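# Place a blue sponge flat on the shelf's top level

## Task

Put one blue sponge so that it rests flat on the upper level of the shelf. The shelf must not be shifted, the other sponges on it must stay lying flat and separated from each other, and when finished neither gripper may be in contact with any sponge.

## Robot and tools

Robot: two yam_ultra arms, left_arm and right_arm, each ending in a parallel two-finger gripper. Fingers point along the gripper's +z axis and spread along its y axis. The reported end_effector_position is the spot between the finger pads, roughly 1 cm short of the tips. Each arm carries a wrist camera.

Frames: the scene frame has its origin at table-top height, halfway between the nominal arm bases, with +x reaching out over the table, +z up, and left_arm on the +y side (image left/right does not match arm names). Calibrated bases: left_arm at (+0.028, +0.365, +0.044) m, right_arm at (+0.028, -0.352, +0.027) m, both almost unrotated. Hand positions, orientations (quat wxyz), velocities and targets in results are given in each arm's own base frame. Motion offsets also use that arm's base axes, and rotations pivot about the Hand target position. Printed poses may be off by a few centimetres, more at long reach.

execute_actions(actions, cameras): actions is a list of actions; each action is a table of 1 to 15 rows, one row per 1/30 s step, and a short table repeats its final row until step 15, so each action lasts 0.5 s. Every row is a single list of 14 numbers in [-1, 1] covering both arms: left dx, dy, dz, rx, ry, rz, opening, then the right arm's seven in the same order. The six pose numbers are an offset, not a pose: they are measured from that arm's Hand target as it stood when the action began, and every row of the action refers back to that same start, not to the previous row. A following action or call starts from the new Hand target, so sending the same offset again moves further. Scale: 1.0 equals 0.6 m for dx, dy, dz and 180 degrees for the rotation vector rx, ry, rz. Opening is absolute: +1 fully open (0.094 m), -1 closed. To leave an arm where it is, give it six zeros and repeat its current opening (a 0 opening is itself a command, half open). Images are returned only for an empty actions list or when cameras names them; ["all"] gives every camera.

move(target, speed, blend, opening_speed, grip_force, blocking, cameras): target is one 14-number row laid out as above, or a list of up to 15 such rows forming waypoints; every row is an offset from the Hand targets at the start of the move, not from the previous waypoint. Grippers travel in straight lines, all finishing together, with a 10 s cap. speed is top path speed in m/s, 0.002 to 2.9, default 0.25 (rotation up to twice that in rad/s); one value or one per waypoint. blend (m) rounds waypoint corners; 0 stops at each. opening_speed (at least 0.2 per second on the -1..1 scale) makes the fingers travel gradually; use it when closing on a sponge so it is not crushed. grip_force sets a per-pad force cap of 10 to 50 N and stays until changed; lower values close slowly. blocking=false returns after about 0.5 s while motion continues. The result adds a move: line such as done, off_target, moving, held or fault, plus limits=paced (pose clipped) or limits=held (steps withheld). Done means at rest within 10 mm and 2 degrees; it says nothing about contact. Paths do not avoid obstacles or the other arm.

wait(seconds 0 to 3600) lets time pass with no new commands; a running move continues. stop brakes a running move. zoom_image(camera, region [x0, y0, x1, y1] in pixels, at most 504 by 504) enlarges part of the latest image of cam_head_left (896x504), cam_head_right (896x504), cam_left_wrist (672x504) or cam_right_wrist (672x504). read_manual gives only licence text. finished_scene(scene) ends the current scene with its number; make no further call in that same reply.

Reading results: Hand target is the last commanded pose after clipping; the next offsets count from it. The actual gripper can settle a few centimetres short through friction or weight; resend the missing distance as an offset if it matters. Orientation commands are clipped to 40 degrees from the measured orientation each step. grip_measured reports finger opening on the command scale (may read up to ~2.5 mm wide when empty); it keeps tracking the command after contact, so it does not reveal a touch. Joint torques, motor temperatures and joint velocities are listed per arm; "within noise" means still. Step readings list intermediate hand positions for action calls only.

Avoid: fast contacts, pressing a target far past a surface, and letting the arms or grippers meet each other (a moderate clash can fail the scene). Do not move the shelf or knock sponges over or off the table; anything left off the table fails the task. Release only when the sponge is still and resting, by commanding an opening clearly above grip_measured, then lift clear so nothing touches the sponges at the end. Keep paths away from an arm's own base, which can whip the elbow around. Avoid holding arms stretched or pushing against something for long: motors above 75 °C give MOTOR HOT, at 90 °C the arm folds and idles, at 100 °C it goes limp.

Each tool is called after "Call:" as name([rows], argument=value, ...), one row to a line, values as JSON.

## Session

Call:
execute_actions(actions=[])

Scene clock: 0.00 s.
left_arm: end_effector_position=(+0.4057, +0.0231, +0.1009) grip_measured=+1.000 end_effector_quat_wxyz=(+0.592, -0.061, +0.803, -0.008) | right_arm: end_effector_position=(+0.4055, -0.0341, +0.1183) grip_measured=+1.000 end_effector_quat_wxyz=(+0.609, +0.027, +0.786, -0.103)
Joint positions: left_arm=[0.048 1.581 0.38 0.898 -0.014 -0.094 0.094] | right_arm=[0 1.563 0.378 0.94 0.196 -0.084 0.094]
Joint velocities: within noise
Joint torques (N m): no reading
Motor temperatures (°C): left_arm=[26 27 29 25 24 27 28] | right_arm=[28 29 27 27 27 28 28]
Heat: left arm: 29 °C; right arm: 29 °C.
Hand target: left_arm +0.4110, +0.0242, +0.1167; +0.610, -0.060, +0.790, -0.005 | right_arm +0.4100, -0.0355, +0.1347; +0.627, +0.030, +0.771, -0.107
Tool commands: left_gripper/opening=+1.0 right_gripper/opening=+1.0

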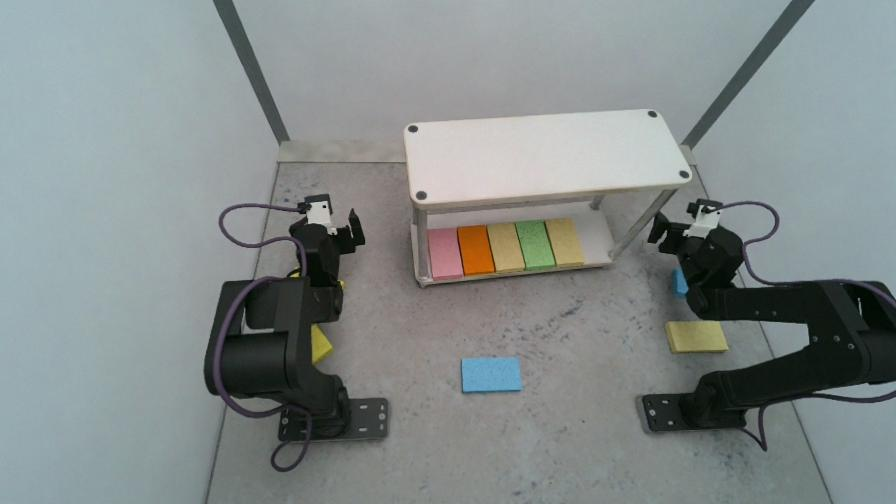

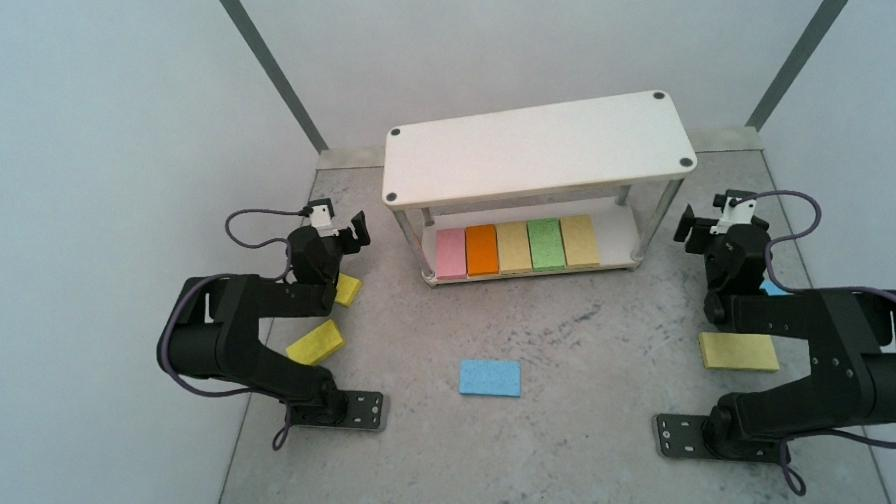

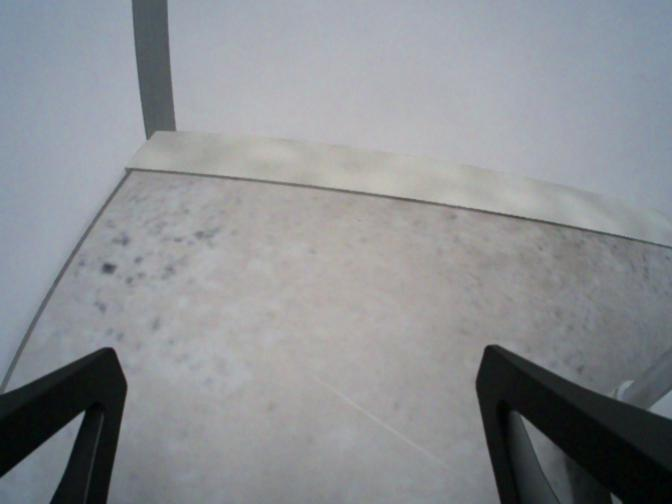

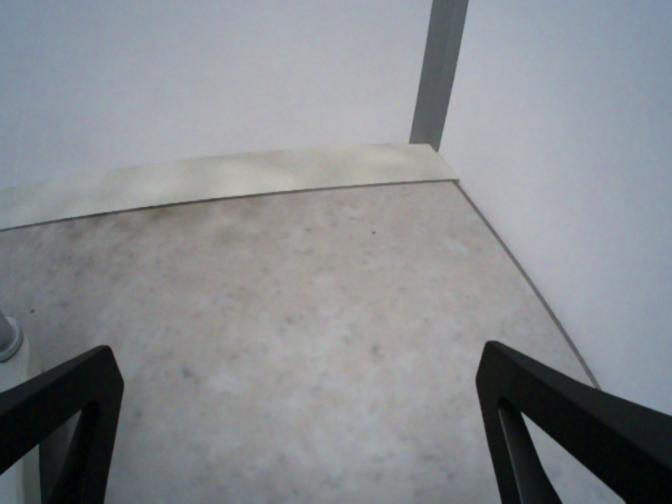

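Call:
move([
  [0,0,0,0,0,0,1,-0.133,0.026,0.192,-0.005,0.011,0.04,1],
  [0,0,0,0,0,0,1,-0.317,0.3425,0.192,-0.0366,0.0793,0.308,1],
  [0,0,0,0,0,0,1,-0.521,0.651,0.022,-0.0666,0.1441,0.5601,1],
], blend=[0.05,0.06,0], speed=0.4, cameras=["cam_head_left","cam_right_wrist"])

Scene clock: 5.57 s.
left_arm: end_effector_position=(+0.4057, +0.0231, +0.1009) grip_measured=+1.000 end_effector_quat_wxyz=(+0.592, -0.061, +0.803, -0.008) | right_arm: end_effector_position=(+0.0921, +0.3314, +0.1148) grip_measured=+1.000 end_effector_quat_wxyz=(-0.269, +0.647, -0.642, -0.312)
Joint positions: left_arm=[0.048 1.581 0.38 0.898 -0.014 -0.094 0.094] | right_arm=[1.085 1.243 0.665 -0.227 -0.413 -0.325 0.094]
Joint torques (N m): left_arm=[0.05 -4.86 5.19 1.87 -0.01 -0.02] | right_arm=[0.29 -3.78 9.13 2.34 -0.45 -0.07]
Heat: left arm: 30 °C; right arm: 29 °C.
Hand target: left_arm +0.4110, +0.0242, +0.1167; +0.610, -0.060, +0.790, -0.005 | right_arm +0.0974, +0.3551, +0.1479; -0.315, +0.647, -0.607, -0.337
Off the commanded pose: left_arm 0.017 m, 3 deg | right_arm 0.041 m, 7 deg.
move: off_target (right_arm)

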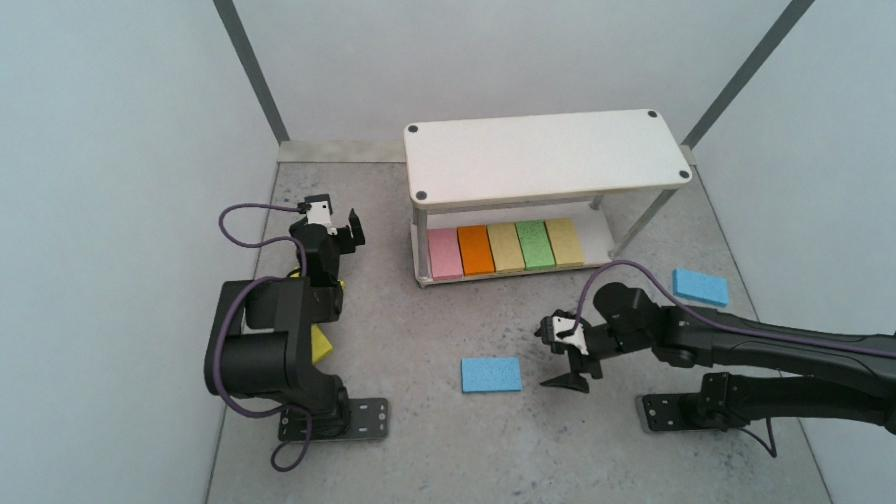

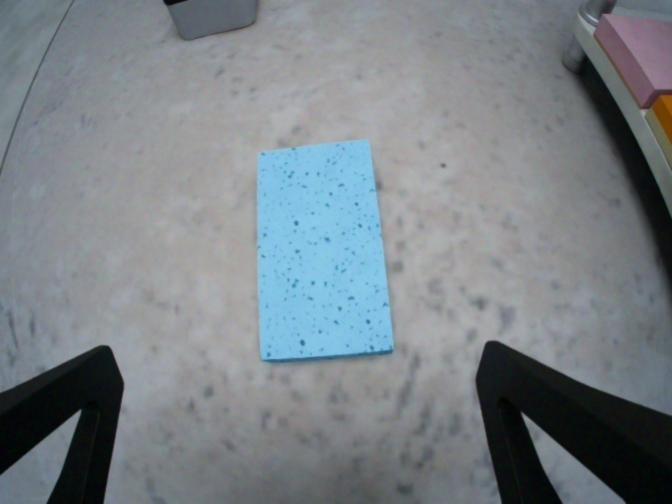

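Call:
move(target=[0,0,0,0,0,0,1,-0.011,0.146,-0.083,0.019,-0.017,0.015,1], cameras=["cam_right_wrist"])

Scene clock: 8.43 s.
left_arm: end_effector_position=(+0.4057, +0.0231, +0.1009) grip_measured=+1.000 end_effector_quat_wxyz=(+0.592, -0.061, +0.803, -0.008) | right_arm: end_effector_position=(+0.0826, +0.4179, +0.0688) grip_measured=+1.000 end_effector_quat_wxyz=(-0.296, +0.672, -0.596, -0.327)
Joint positions: left_arm=[0.048 1.581 0.38 0.898 -0.014 -0.094 0.094] | right_arm=[1.226 1.655 0.744 0.199 -0.354 -0.301 0.094]
Joint torques (N m): left_arm=[0.01 -4.92 5.14 1.87 -0.01 -0.02] | right_arm=[0.29 -6.2 8.17 2.5 -0.12 0.06]
Heat: left arm: 30 °C; right arm: 30 °C.
Hand target: left_arm +0.4110, +0.0242, +0.1167; +0.610, -0.060, +0.790, -0.005 | right_arm +0.0908, +0.4427, +0.0981; -0.343, +0.661, -0.572, -0.345
Off the commanded pose: left_arm 0.017 m, 3 deg | right_arm 0.039 m, 6 deg.
move: off_target (right_arm)

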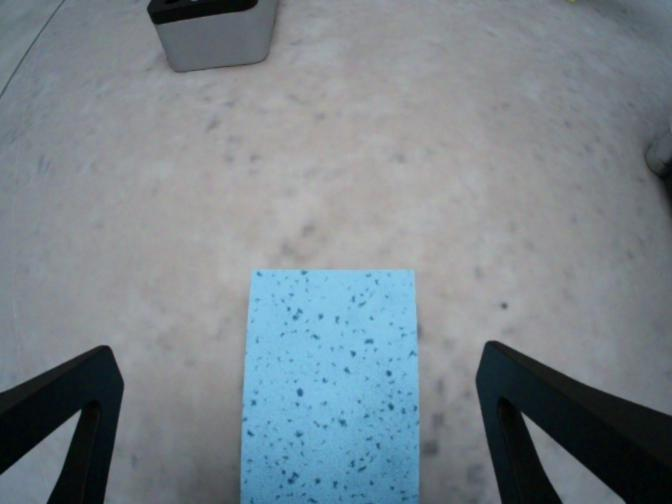

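Call:
move([
  [0,0,0,0,0,0,1,0.008,0.002,-0.1217,0,0,0,1],
  [0,0,0,0,0,0,1,0.008,0.002,-0.1217,0,0,0,0.2],
], opening_speed=1.2, speed=0.18, cameras=["cam_right_wrist","cam_head_left"])

Scene clock: 13.27 s.
left_arm: end_effector_position=(+0.4057, +0.0231, +0.1009) grip_measured=+1.000 end_effector_quat_wxyz=(+0.592, -0.061, +0.803, -0.008) | right_arm: end_effector_position=(+0.0903, +0.4395, +0.0173) grip_measured=+0.203 end_effector_quat_wxyz=(-0.319, +0.667, -0.584, -0.336)
Joint positions: left_arm=[0.048 1.581 0.38 0.898 -0.014 -0.094 0.094] | right_arm=[1.226 1.906 0.72 0.531 -0.354 -0.301 0.057]
Joint torques (N m): left_arm=[0.01 -4.89 5.08 1.88 -0.01 -0.02] | right_arm=[-0.54 -7.1 2.99 2.58 -0.21 0]
Motor temperatures (°C): left_arm=[26 27 30 29 24 27 28] | right_arm=[28 30 28 32 27 28 28]
Heat: left arm: 30 °C; right arm: 32 °C.
Hand target: left_arm +0.4110, +0.0242, +0.1167; +0.610, -0.060, +0.790, -0.005 | right_arm +0.0956, +0.4439, +0.0251; -0.343, +0.661, -0.572, -0.345
Off the commanded pose: left_arm 0.017 m, 3 deg | right_arm 0.010 m, 3 deg.
move: off_target (right_arm); target 2's new opening was sent with right_arm's hand 0.011 m and 3 deg from that target
Images, in order (width x height): cam_head_left 896x504, cam_right_wrist 672x504.

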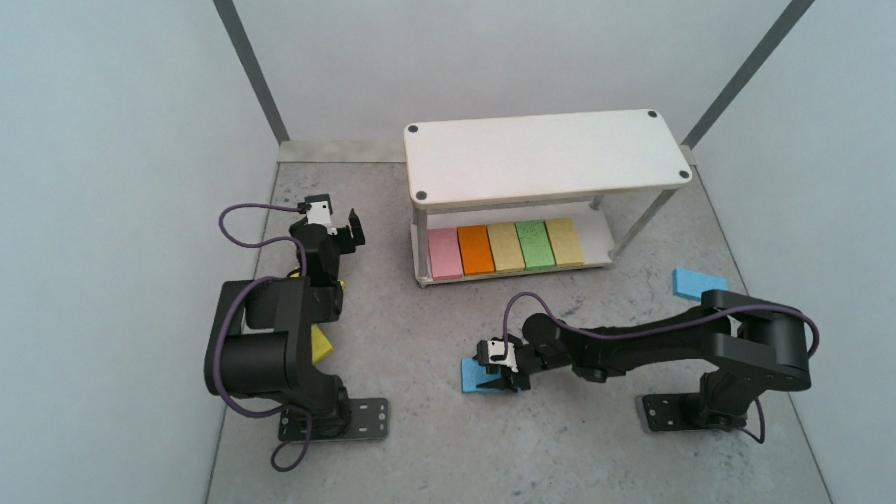

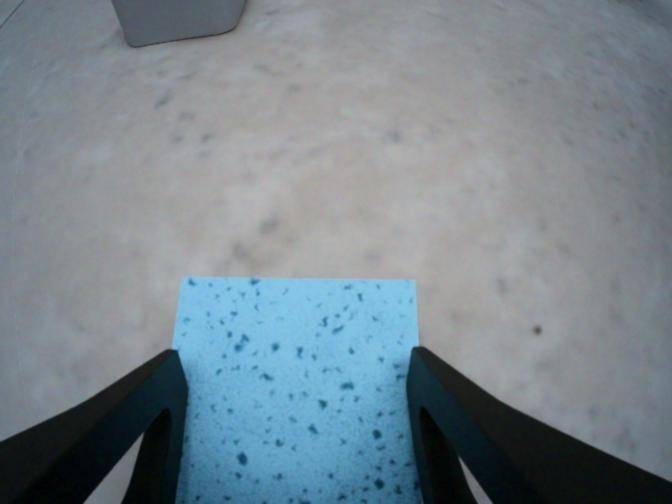

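Call:
move([
  [0,0,0,0,0,0,1,0,0,0,0,0,0,1],
  [0,0,0,0,0,0,1,0,-0.032,-0.02,0,0,0,1],
], speed=0.1, cameras=["cam_right_wrist"])

Scene clock: 15.90 s.
left_arm: end_effector_position=(+0.4057, +0.0231, +0.1009) grip_measured=+1.000 end_effector_quat_wxyz=(+0.592, -0.061, +0.803, -0.008) | right_arm: end_effector_position=(+0.0946, +0.4193, +0.0043) grip_measured=+0.997 end_effector_quat_wxyz=(-0.321, +0.662, -0.591, -0.330)
Joint positions: left_arm=[0.048 1.581 0.38 0.898 -0.014 -0.094 0.094] | right_arm=[1.2 1.906 0.634 0.61 -0.356 -0.308 0.094]
Joint torques (N m): left_arm=[0.01 -4.88 5.15 1.88 -0.02 -0.01] | right_arm=[-0.47 -6.64 2.78 2.57 -0.37 -0.08]
Heat: left arm: 30 °C; right arm: 32 °C.
Hand target: left_arm +0.4110, +0.0242, +0.1167; +0.610, -0.060, +0.790, -0.005 | right_arm +0.0956, +0.4247, +0.0131; -0.343, +0.661, -0.572, -0.345
Off the commanded pose: left_arm 0.017 m, 3 deg | right_arm 0.010 m, 4 deg.
move: off_target (right_arm)

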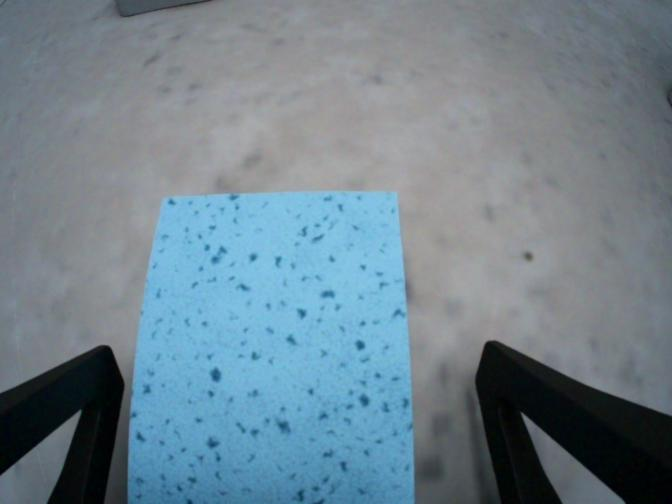

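Call:
move([
  [0,0,0,0,0,0,1,-0.015,0,-0.021,0,0,0,1],
  [0,0,0,0,0,0,1,-0.015,0,-0.021,0,0,0,0.2],
], speed=0.1, opening_speed=1.2, cameras=["cam_right_wrist"])

Scene clock: 18.80 s.
left_arm: end_effector_position=(+0.4057, +0.0231, +0.1009) grip_measured=+1.000 end_effector_quat_wxyz=(+0.592, -0.061, +0.803, -0.008) | right_arm: end_effector_position=(+0.0907, +0.4200, -0.0052) grip_measured=+0.350 end_effector_quat_wxyz=(-0.327, +0.662, -0.585, -0.335)
Joint positions: left_arm=[0.048 1.581 0.38 0.898 -0.014 -0.094 0.094] | right_arm=[1.209 1.957 0.614 0.701 -0.356 -0.305 0.063]
Joint torques (N m): left_arm=[0.03 -4.86 5.16 1.87 -0.01 -0.01] | right_arm=[0.4 -6.65 2.48 2.45 -0.15 0.06]
Heat: left arm: 31 °C; right arm: 33 °C.
Hand target: left_arm +0.4110, +0.0242, +0.1167; +0.610, -0.060, +0.790, -0.005 | right_arm +0.0866, +0.4247, +0.0005; -0.343, +0.661, -0.572, -0.345
Off the commanded pose: left_arm 0.017 m, 3 deg | right_arm 0.008 m, 3 deg.
move: off_target (right_arm)

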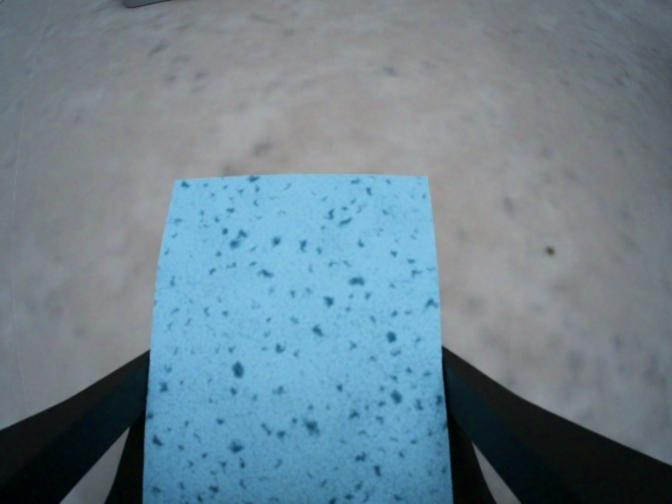

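Call:
move([
  [0,0,0,0,0,0,1,0,0,0.05,0,0,0,0.2],
  [0,0,0,0,0,0,1,0,-0.1,0.267,0,0,-0.05,0.2],
  [0,0,0,0,0,0,1,0.15,-0.25,0.70,0,0,-0.16,0.2],
  [0,0,0,0,0,0,1,0.52,-0.258,0.70,0,0,-0.275,0.2],
], speed=0.3, blend=[0.02,0.05,0.06,0], cameras=["cam_right_wrist","cam_head_left"])

Scene clock: 23.47 s.
left_arm: end_effector_position=(+0.4057, +0.0231, +0.1009) grip_measured=+1.000 end_effector_quat_wxyz=(+0.592, -0.061, +0.803, -0.008) | right_arm: end_effector_position=(+0.4058, +0.2708, +0.4120) grip_measured=+0.350 end_effector_quat_wxyz=(+0.454, -0.354, +0.799, +0.171)
Joint positions: left_arm=[0.048 1.581 0.38 0.898 -0.014 -0.094 0.094] | right_arm=[0.5 1.869 2.393 -1.098 -0.235 -0.205 0.063]
Joint torques (N m): left_arm=[0.03 -4.85 5.14 1.88 -0.02 -0.03] | right_arm=[-0.14 -7.53 7.77 1.49 -0.06 -0.04]
Heat: left arm: 31 °C; right arm: 33 °C.
Hand target: left_arm +0.4110, +0.0242, +0.1167; +0.610, -0.060, +0.790, -0.005 | right_arm +0.3986, +0.2699, +0.4205; +0.455, -0.360, +0.796, +0.170
Off the commanded pose: left_arm 0.017 m, 3 deg | right_arm 0.011 m, 1 deg.
move: off_target (right_arm); blend cut to 0.0149 m at target 1
Images, in order (width x height): cam_head_left 896x504, cam_right_wrist 672x504.

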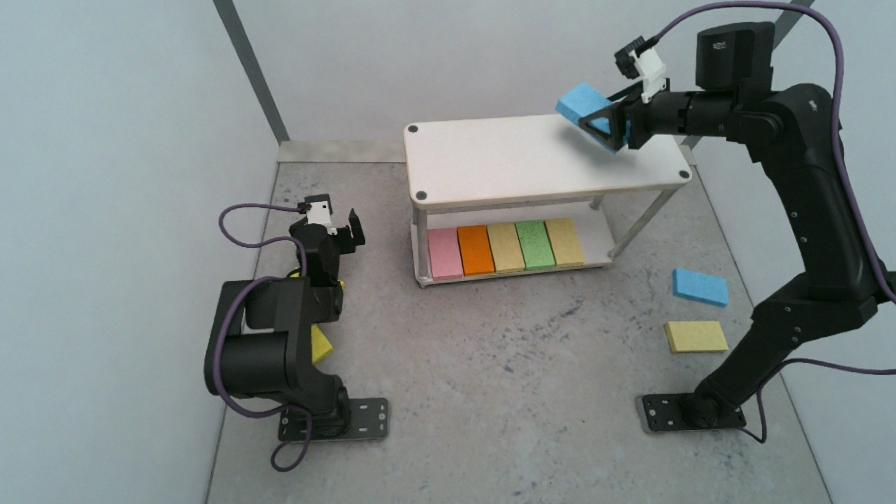

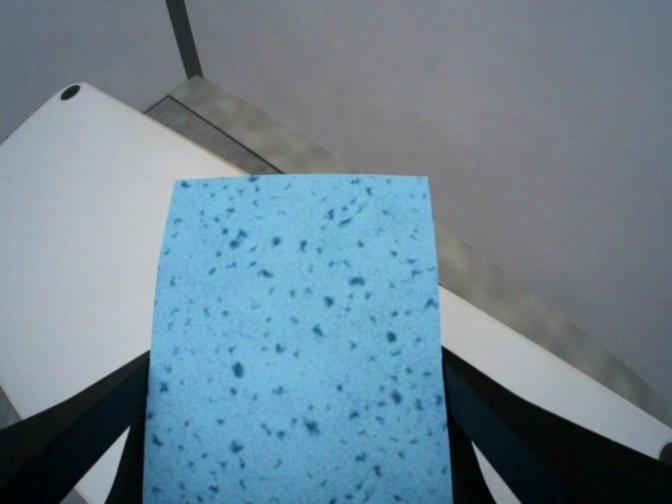

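Call:
move(target=[0,0,0,0,0,0,1,0,0,-0.077,0.003,-0.003,0,0.2], speed=0.12, cameras=["cam_right_wrist","cam_head_left","cam_head_right"])

Call:
zoom_image(camera="cam_head_left", region=[520, 70, 720, 220])

Scene clock: 25.47 s.
left_arm: end_effector_position=(+0.4057, +0.0231, +0.1009) grip_measured=+1.000 end_effector_quat_wxyz=(+0.592, -0.061, +0.803, -0.008) | right_arm: end_effector_position=(+0.4018, +0.2686, +0.3511) grip_measured=+0.350 end_effector_quat_wxyz=(+0.425, -0.359, +0.814, +0.167)
Joint positions: left_arm=[0.048 1.581 0.38 0.898 -0.014 -0.094 0.094] | right_arm=[0.5 1.731 1.982 -0.893 -0.235 -0.213 0.063]
Joint torques (N m): left_arm=[0.03 -4.82 5.19 1.86 -0.01 -0.03] | right_arm=[-0.25 -10.22 3.92 2.44 -0.1 0.01]
Heat: left arm: 31 °C; right arm: 34 °C.
Hand target: left_arm +0.4110, +0.0242, +0.1167; +0.610, -0.060, +0.790, -0.005 | right_arm +0.3986, +0.2699, +0.3743; +0.461, -0.359, +0.793, +0.172
Off the commanded pose: left_arm 0.017 m, 3 deg | right_arm 0.023 m, 5 deg.
move: off_target (right_arm)
Images, in order (width x height): cam_head_left 896x504, cam_head_right 896x504, cam_right_wrist 672x504.

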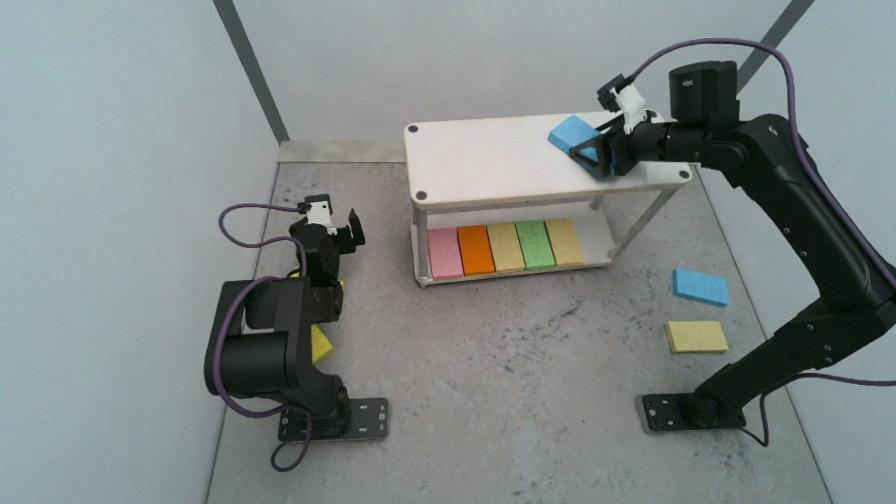

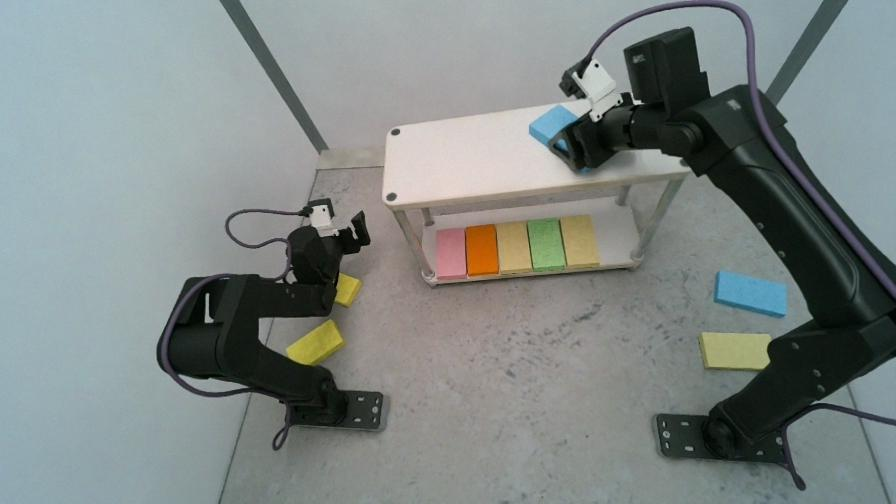

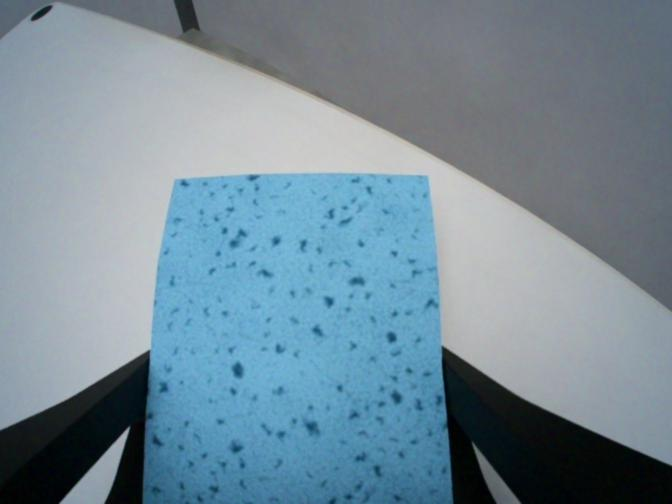

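Scaled by 2.520 from the camera's image (finer frame: 1280x720).

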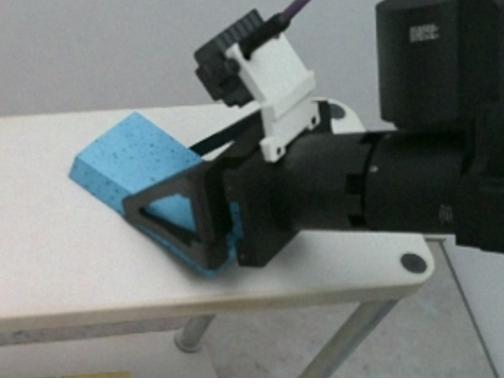

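Call:
move(target=[0,0,0,0,0,0,1,0,0,-0.015,0.005,-0.005,0,0.2], speed=0.05)

Call:
move(target=[0,0,0,0,0,0,1,0,0,-0.012,0,0,0,0.2], speed=0.05, cameras=["cam_head_left","cam_right_wrist"])

Call:
zoom_image(camera="cam_head_left", region=[520, 70, 720, 220])

Scene clock: 26.97 s.
left_arm: end_effector_position=(+0.4057, +0.0231, +0.1009) grip_measured=+1.000 end_effector_quat_wxyz=(+0.592, -0.061, +0.803, -0.008) | right_arm: end_effector_position=(+0.4015, +0.2685, +0.3516) grip_measured=+0.350 end_effector_quat_wxyz=(+0.447, -0.356, +0.803, +0.170)
Joint positions: left_arm=[0.048 1.581 0.38 0.898 -0.014 -0.094 0.094] | right_arm=[0.5 1.681 1.881 -0.792 -0.235 -0.209 0.063]
Joint torques (N m): left_arm=[0.02 -4.9 5.14 1.89 0 -0.02] | right_arm=[-0.42 -9.09 3.71 2.38 -0.13 0.04]
Heat: left arm: 31 °C; right arm: 34 °C.
Hand target: left_arm +0.4110, +0.0242, +0.1167; +0.610, -0.060, +0.790, -0.005 | right_arm +0.3986, +0.2699, +0.3653; +0.470, -0.357, +0.788, +0.175
Off the commanded pose: left_arm 0.017 m, 3 deg | right_arm 0.014 m, 3 deg.
move: off_target (right_arm)

Scene clock: 28.00 s.
left_arm: end_effector_position=(+0.4057, +0.0231, +0.1009) grip_measured=+1.000 end_effector_quat_wxyz=(+0.592, -0.061, +0.803, -0.008) | right_arm: end_effector_position=(+0.4018, +0.2686, +0.3529) grip_measured=+0.350 end_effector_quat_wxyz=(+0.459, -0.354, +0.796, +0.172)
Joint positions: left_arm=[0.048 1.581 0.38 0.898 -0.014 -0.094 0.094] | right_arm=[0.5 1.659 1.838 -0.743 -0.235 -0.207 0.063]
Joint torques (N m): left_arm=[0.05 -4.83 5.16 1.89 0 0] | right_arm=[-0.4 -8.35 3.52 2.22 -0.13 0.01]
Heat: left arm: 31 °C; right arm: 34 °C.
Hand target: left_arm +0.4110, +0.0242, +0.1167; +0.610, -0.060, +0.790, -0.005 | right_arm +0.3986, +0.2699, +0.3581; +0.470, -0.357, +0.788, +0.175
Off the commanded pose: left_arm 0.017 m, 3 deg | right_arm 0.006 m, 2 deg.
move: done

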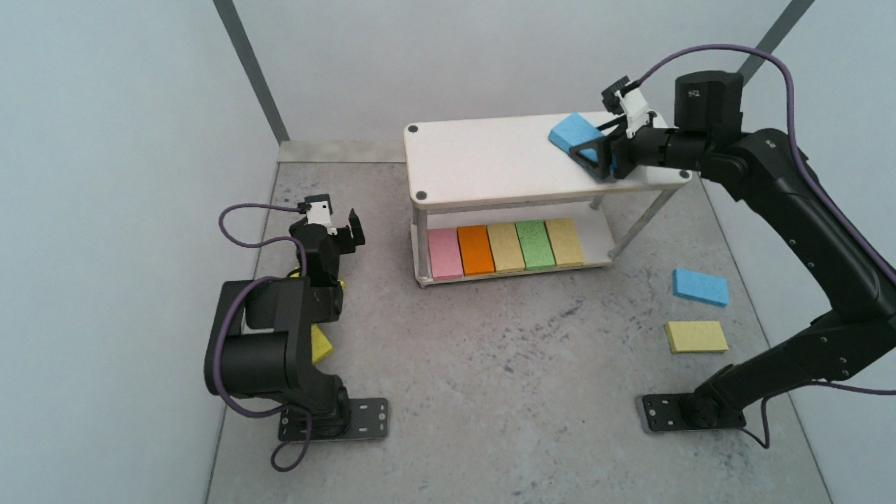

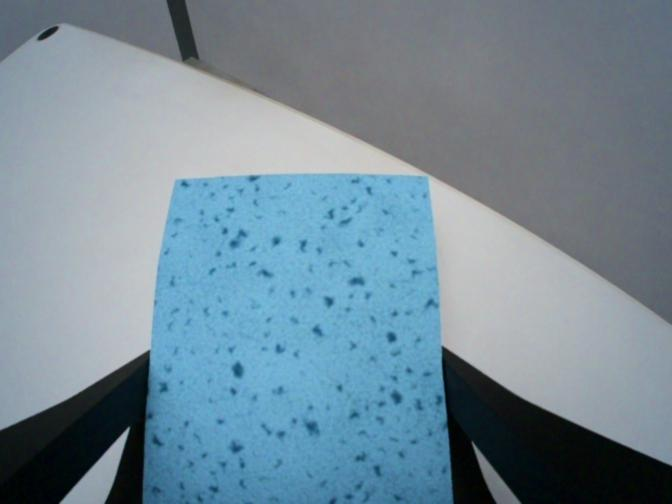

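Scaled by 2.520 from the camera's image (finer frame: 1280x720).

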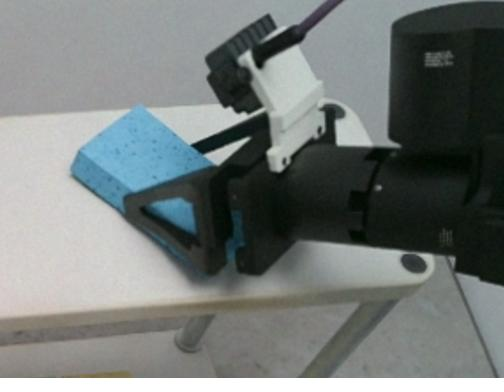

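Call:
move(target=[0,0,0,0,0,0,1,0,0,0.002,-0.013,0.012,0,0.2], speed=0.1, cameras=["cam_head_left"])

Call:
zoom_image(camera="cam_head_left", region=[520, 70, 720, 220])

Scene clock: 29.50 s.
left_arm: end_effector_position=(+0.4057, +0.0231, +0.1009) grip_measured=+1.000 end_effector_quat_wxyz=(+0.592, -0.061, +0.803, -0.008) | right_arm: end_effector_position=(+0.4046, +0.2696, +0.3532) grip_measured=+0.350 end_effector_quat_wxyz=(+0.454, -0.354, +0.800, +0.170)
Joint positions: left_arm=[0.048 1.581 0.38 0.898 -0.014 -0.094 0.094] | right_arm=[0.5 1.682 1.876 -0.77 -0.232 -0.207 0.063]
Joint torques (N m): left_arm=[0.06 -4.85 5.14 1.88 0 -0.01] | right_arm=[0.05 -6.79 8.65 1.31 -0.03 -0.09]
Heat: left arm: 31 °C; right arm: 34 °C.
Hand target: left_arm +0.4110, +0.0242, +0.1167; +0.610, -0.060, +0.790, -0.005 | right_arm +0.3986, +0.2699, +0.3593; +0.448, -0.363, +0.800, +0.166
Off the commanded pose: left_arm 0.017 m, 3 deg | right_arm 0.009 m, 1 deg.
move: done

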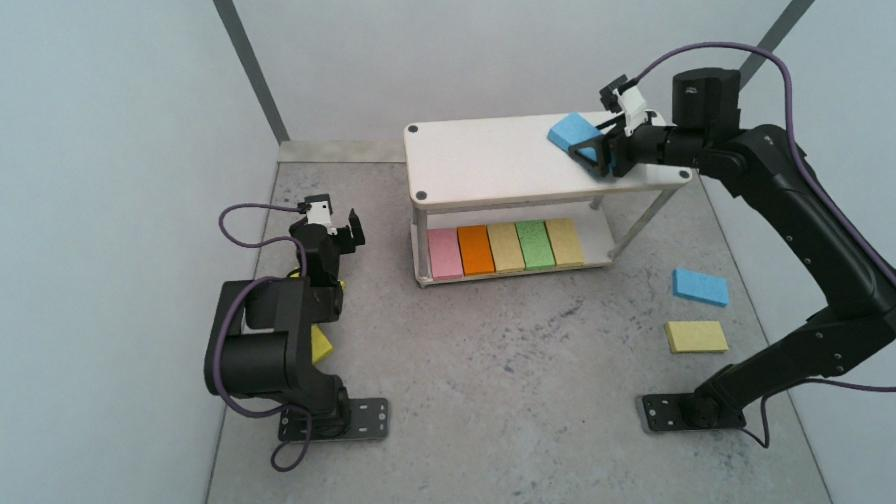

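Scaled by 2.520 from the camera's image (finer frame: 1280x720).

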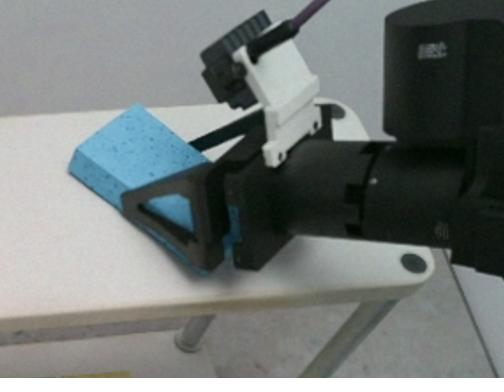

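Call:
move([
  [0,0,0,0,0,0,1,0,0,-0.006,-0.015,0.014,0,0.2],
  [0,0,0,0,0,0,1,0,0,-0.006,-0.015,0.014,0,1],
  [0,0,0,0,0,0,1,-0.04,-0.035,0.17,-0.015,0.014,0,1],
], speed=[0.1,0.1,0.15], opening_speed=2, cameras=["cam_head_left","cam_right_wrist","cam_head_right"])

Scene clock: 34.63 s.
left_arm: end_effector_position=(+0.4057, +0.0231, +0.1009) grip_measured=+1.000 end_effector_quat_wxyz=(+0.592, -0.061, +0.803, -0.008) | right_arm: end_effector_position=(+0.3802, +0.2549, +0.4586) grip_measured=+0.997 end_effector_quat_wxyz=(+0.476, -0.356, +0.788, +0.161)
Joint positions: left_arm=[0.048 1.581 0.38 0.898 -0.014 -0.094 0.094] | right_arm=[0.505 1.984 2.831 -1.378 -0.213 -0.222 0.094]
Joint torques (N m): left_arm=[0.02 -4.89 5.18 1.88 0 -0.04] | right_arm=[-0.58 -7.08 5.93 1.5 -0.21 0.06]
Heat: left arm: 31 °C; right arm: 33 °C.
Hand target: left_arm +0.4110, +0.0242, +0.1167; +0.610, -0.060, +0.790, -0.005 | right_arm +0.3746, +0.2489, +0.4613; +0.421, -0.370, +0.814, +0.155
Off the commanded pose: left_arm 0.017 m, 3 deg | right_arm 0.009 m, 7 deg.
elbow stopped short (right arm): the move would have taken joint 3 (elbow) straighter than the controller allows.
move: off_target (right_arm)
Images, in order (width x height): cam_head_left 896x504, cam_head_right 896x504, cam_right_wrist 672x504.

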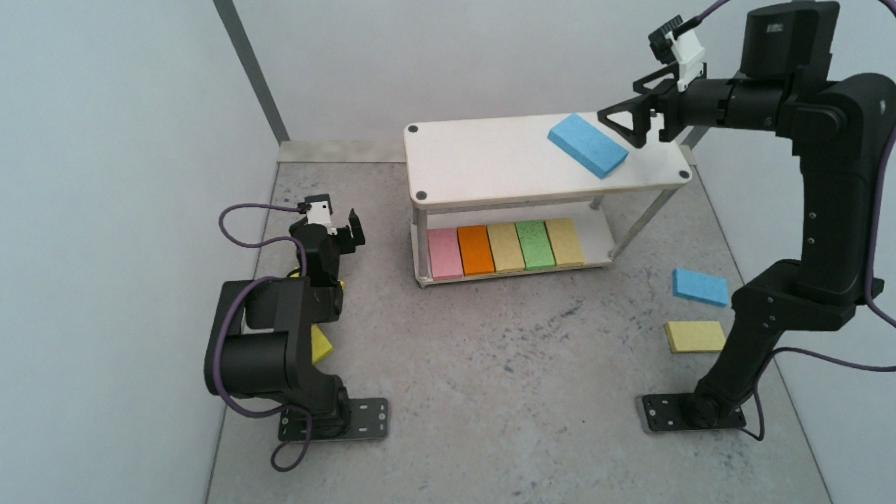

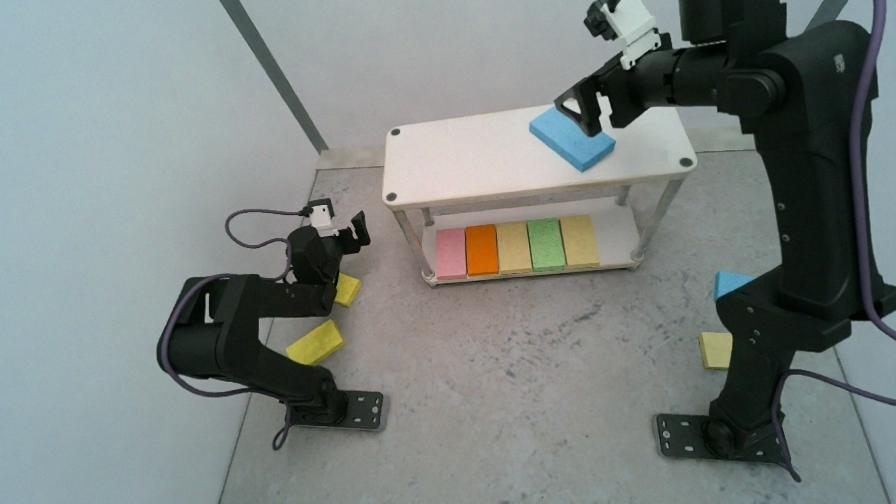

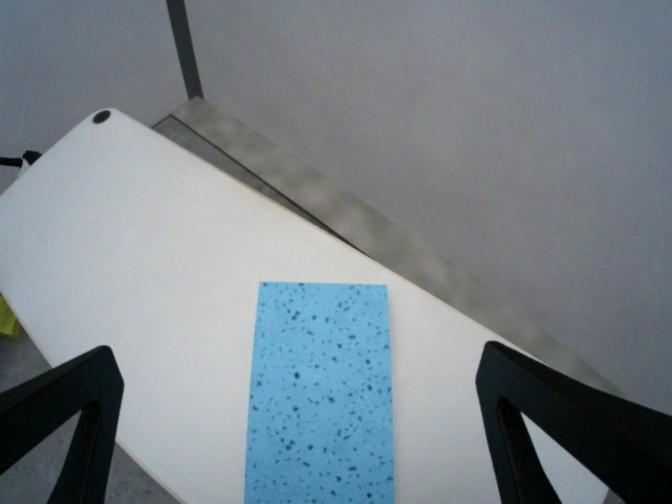

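Done and flat.

Call:
finished_scene(scene=2)

The scene is finished: the task was done.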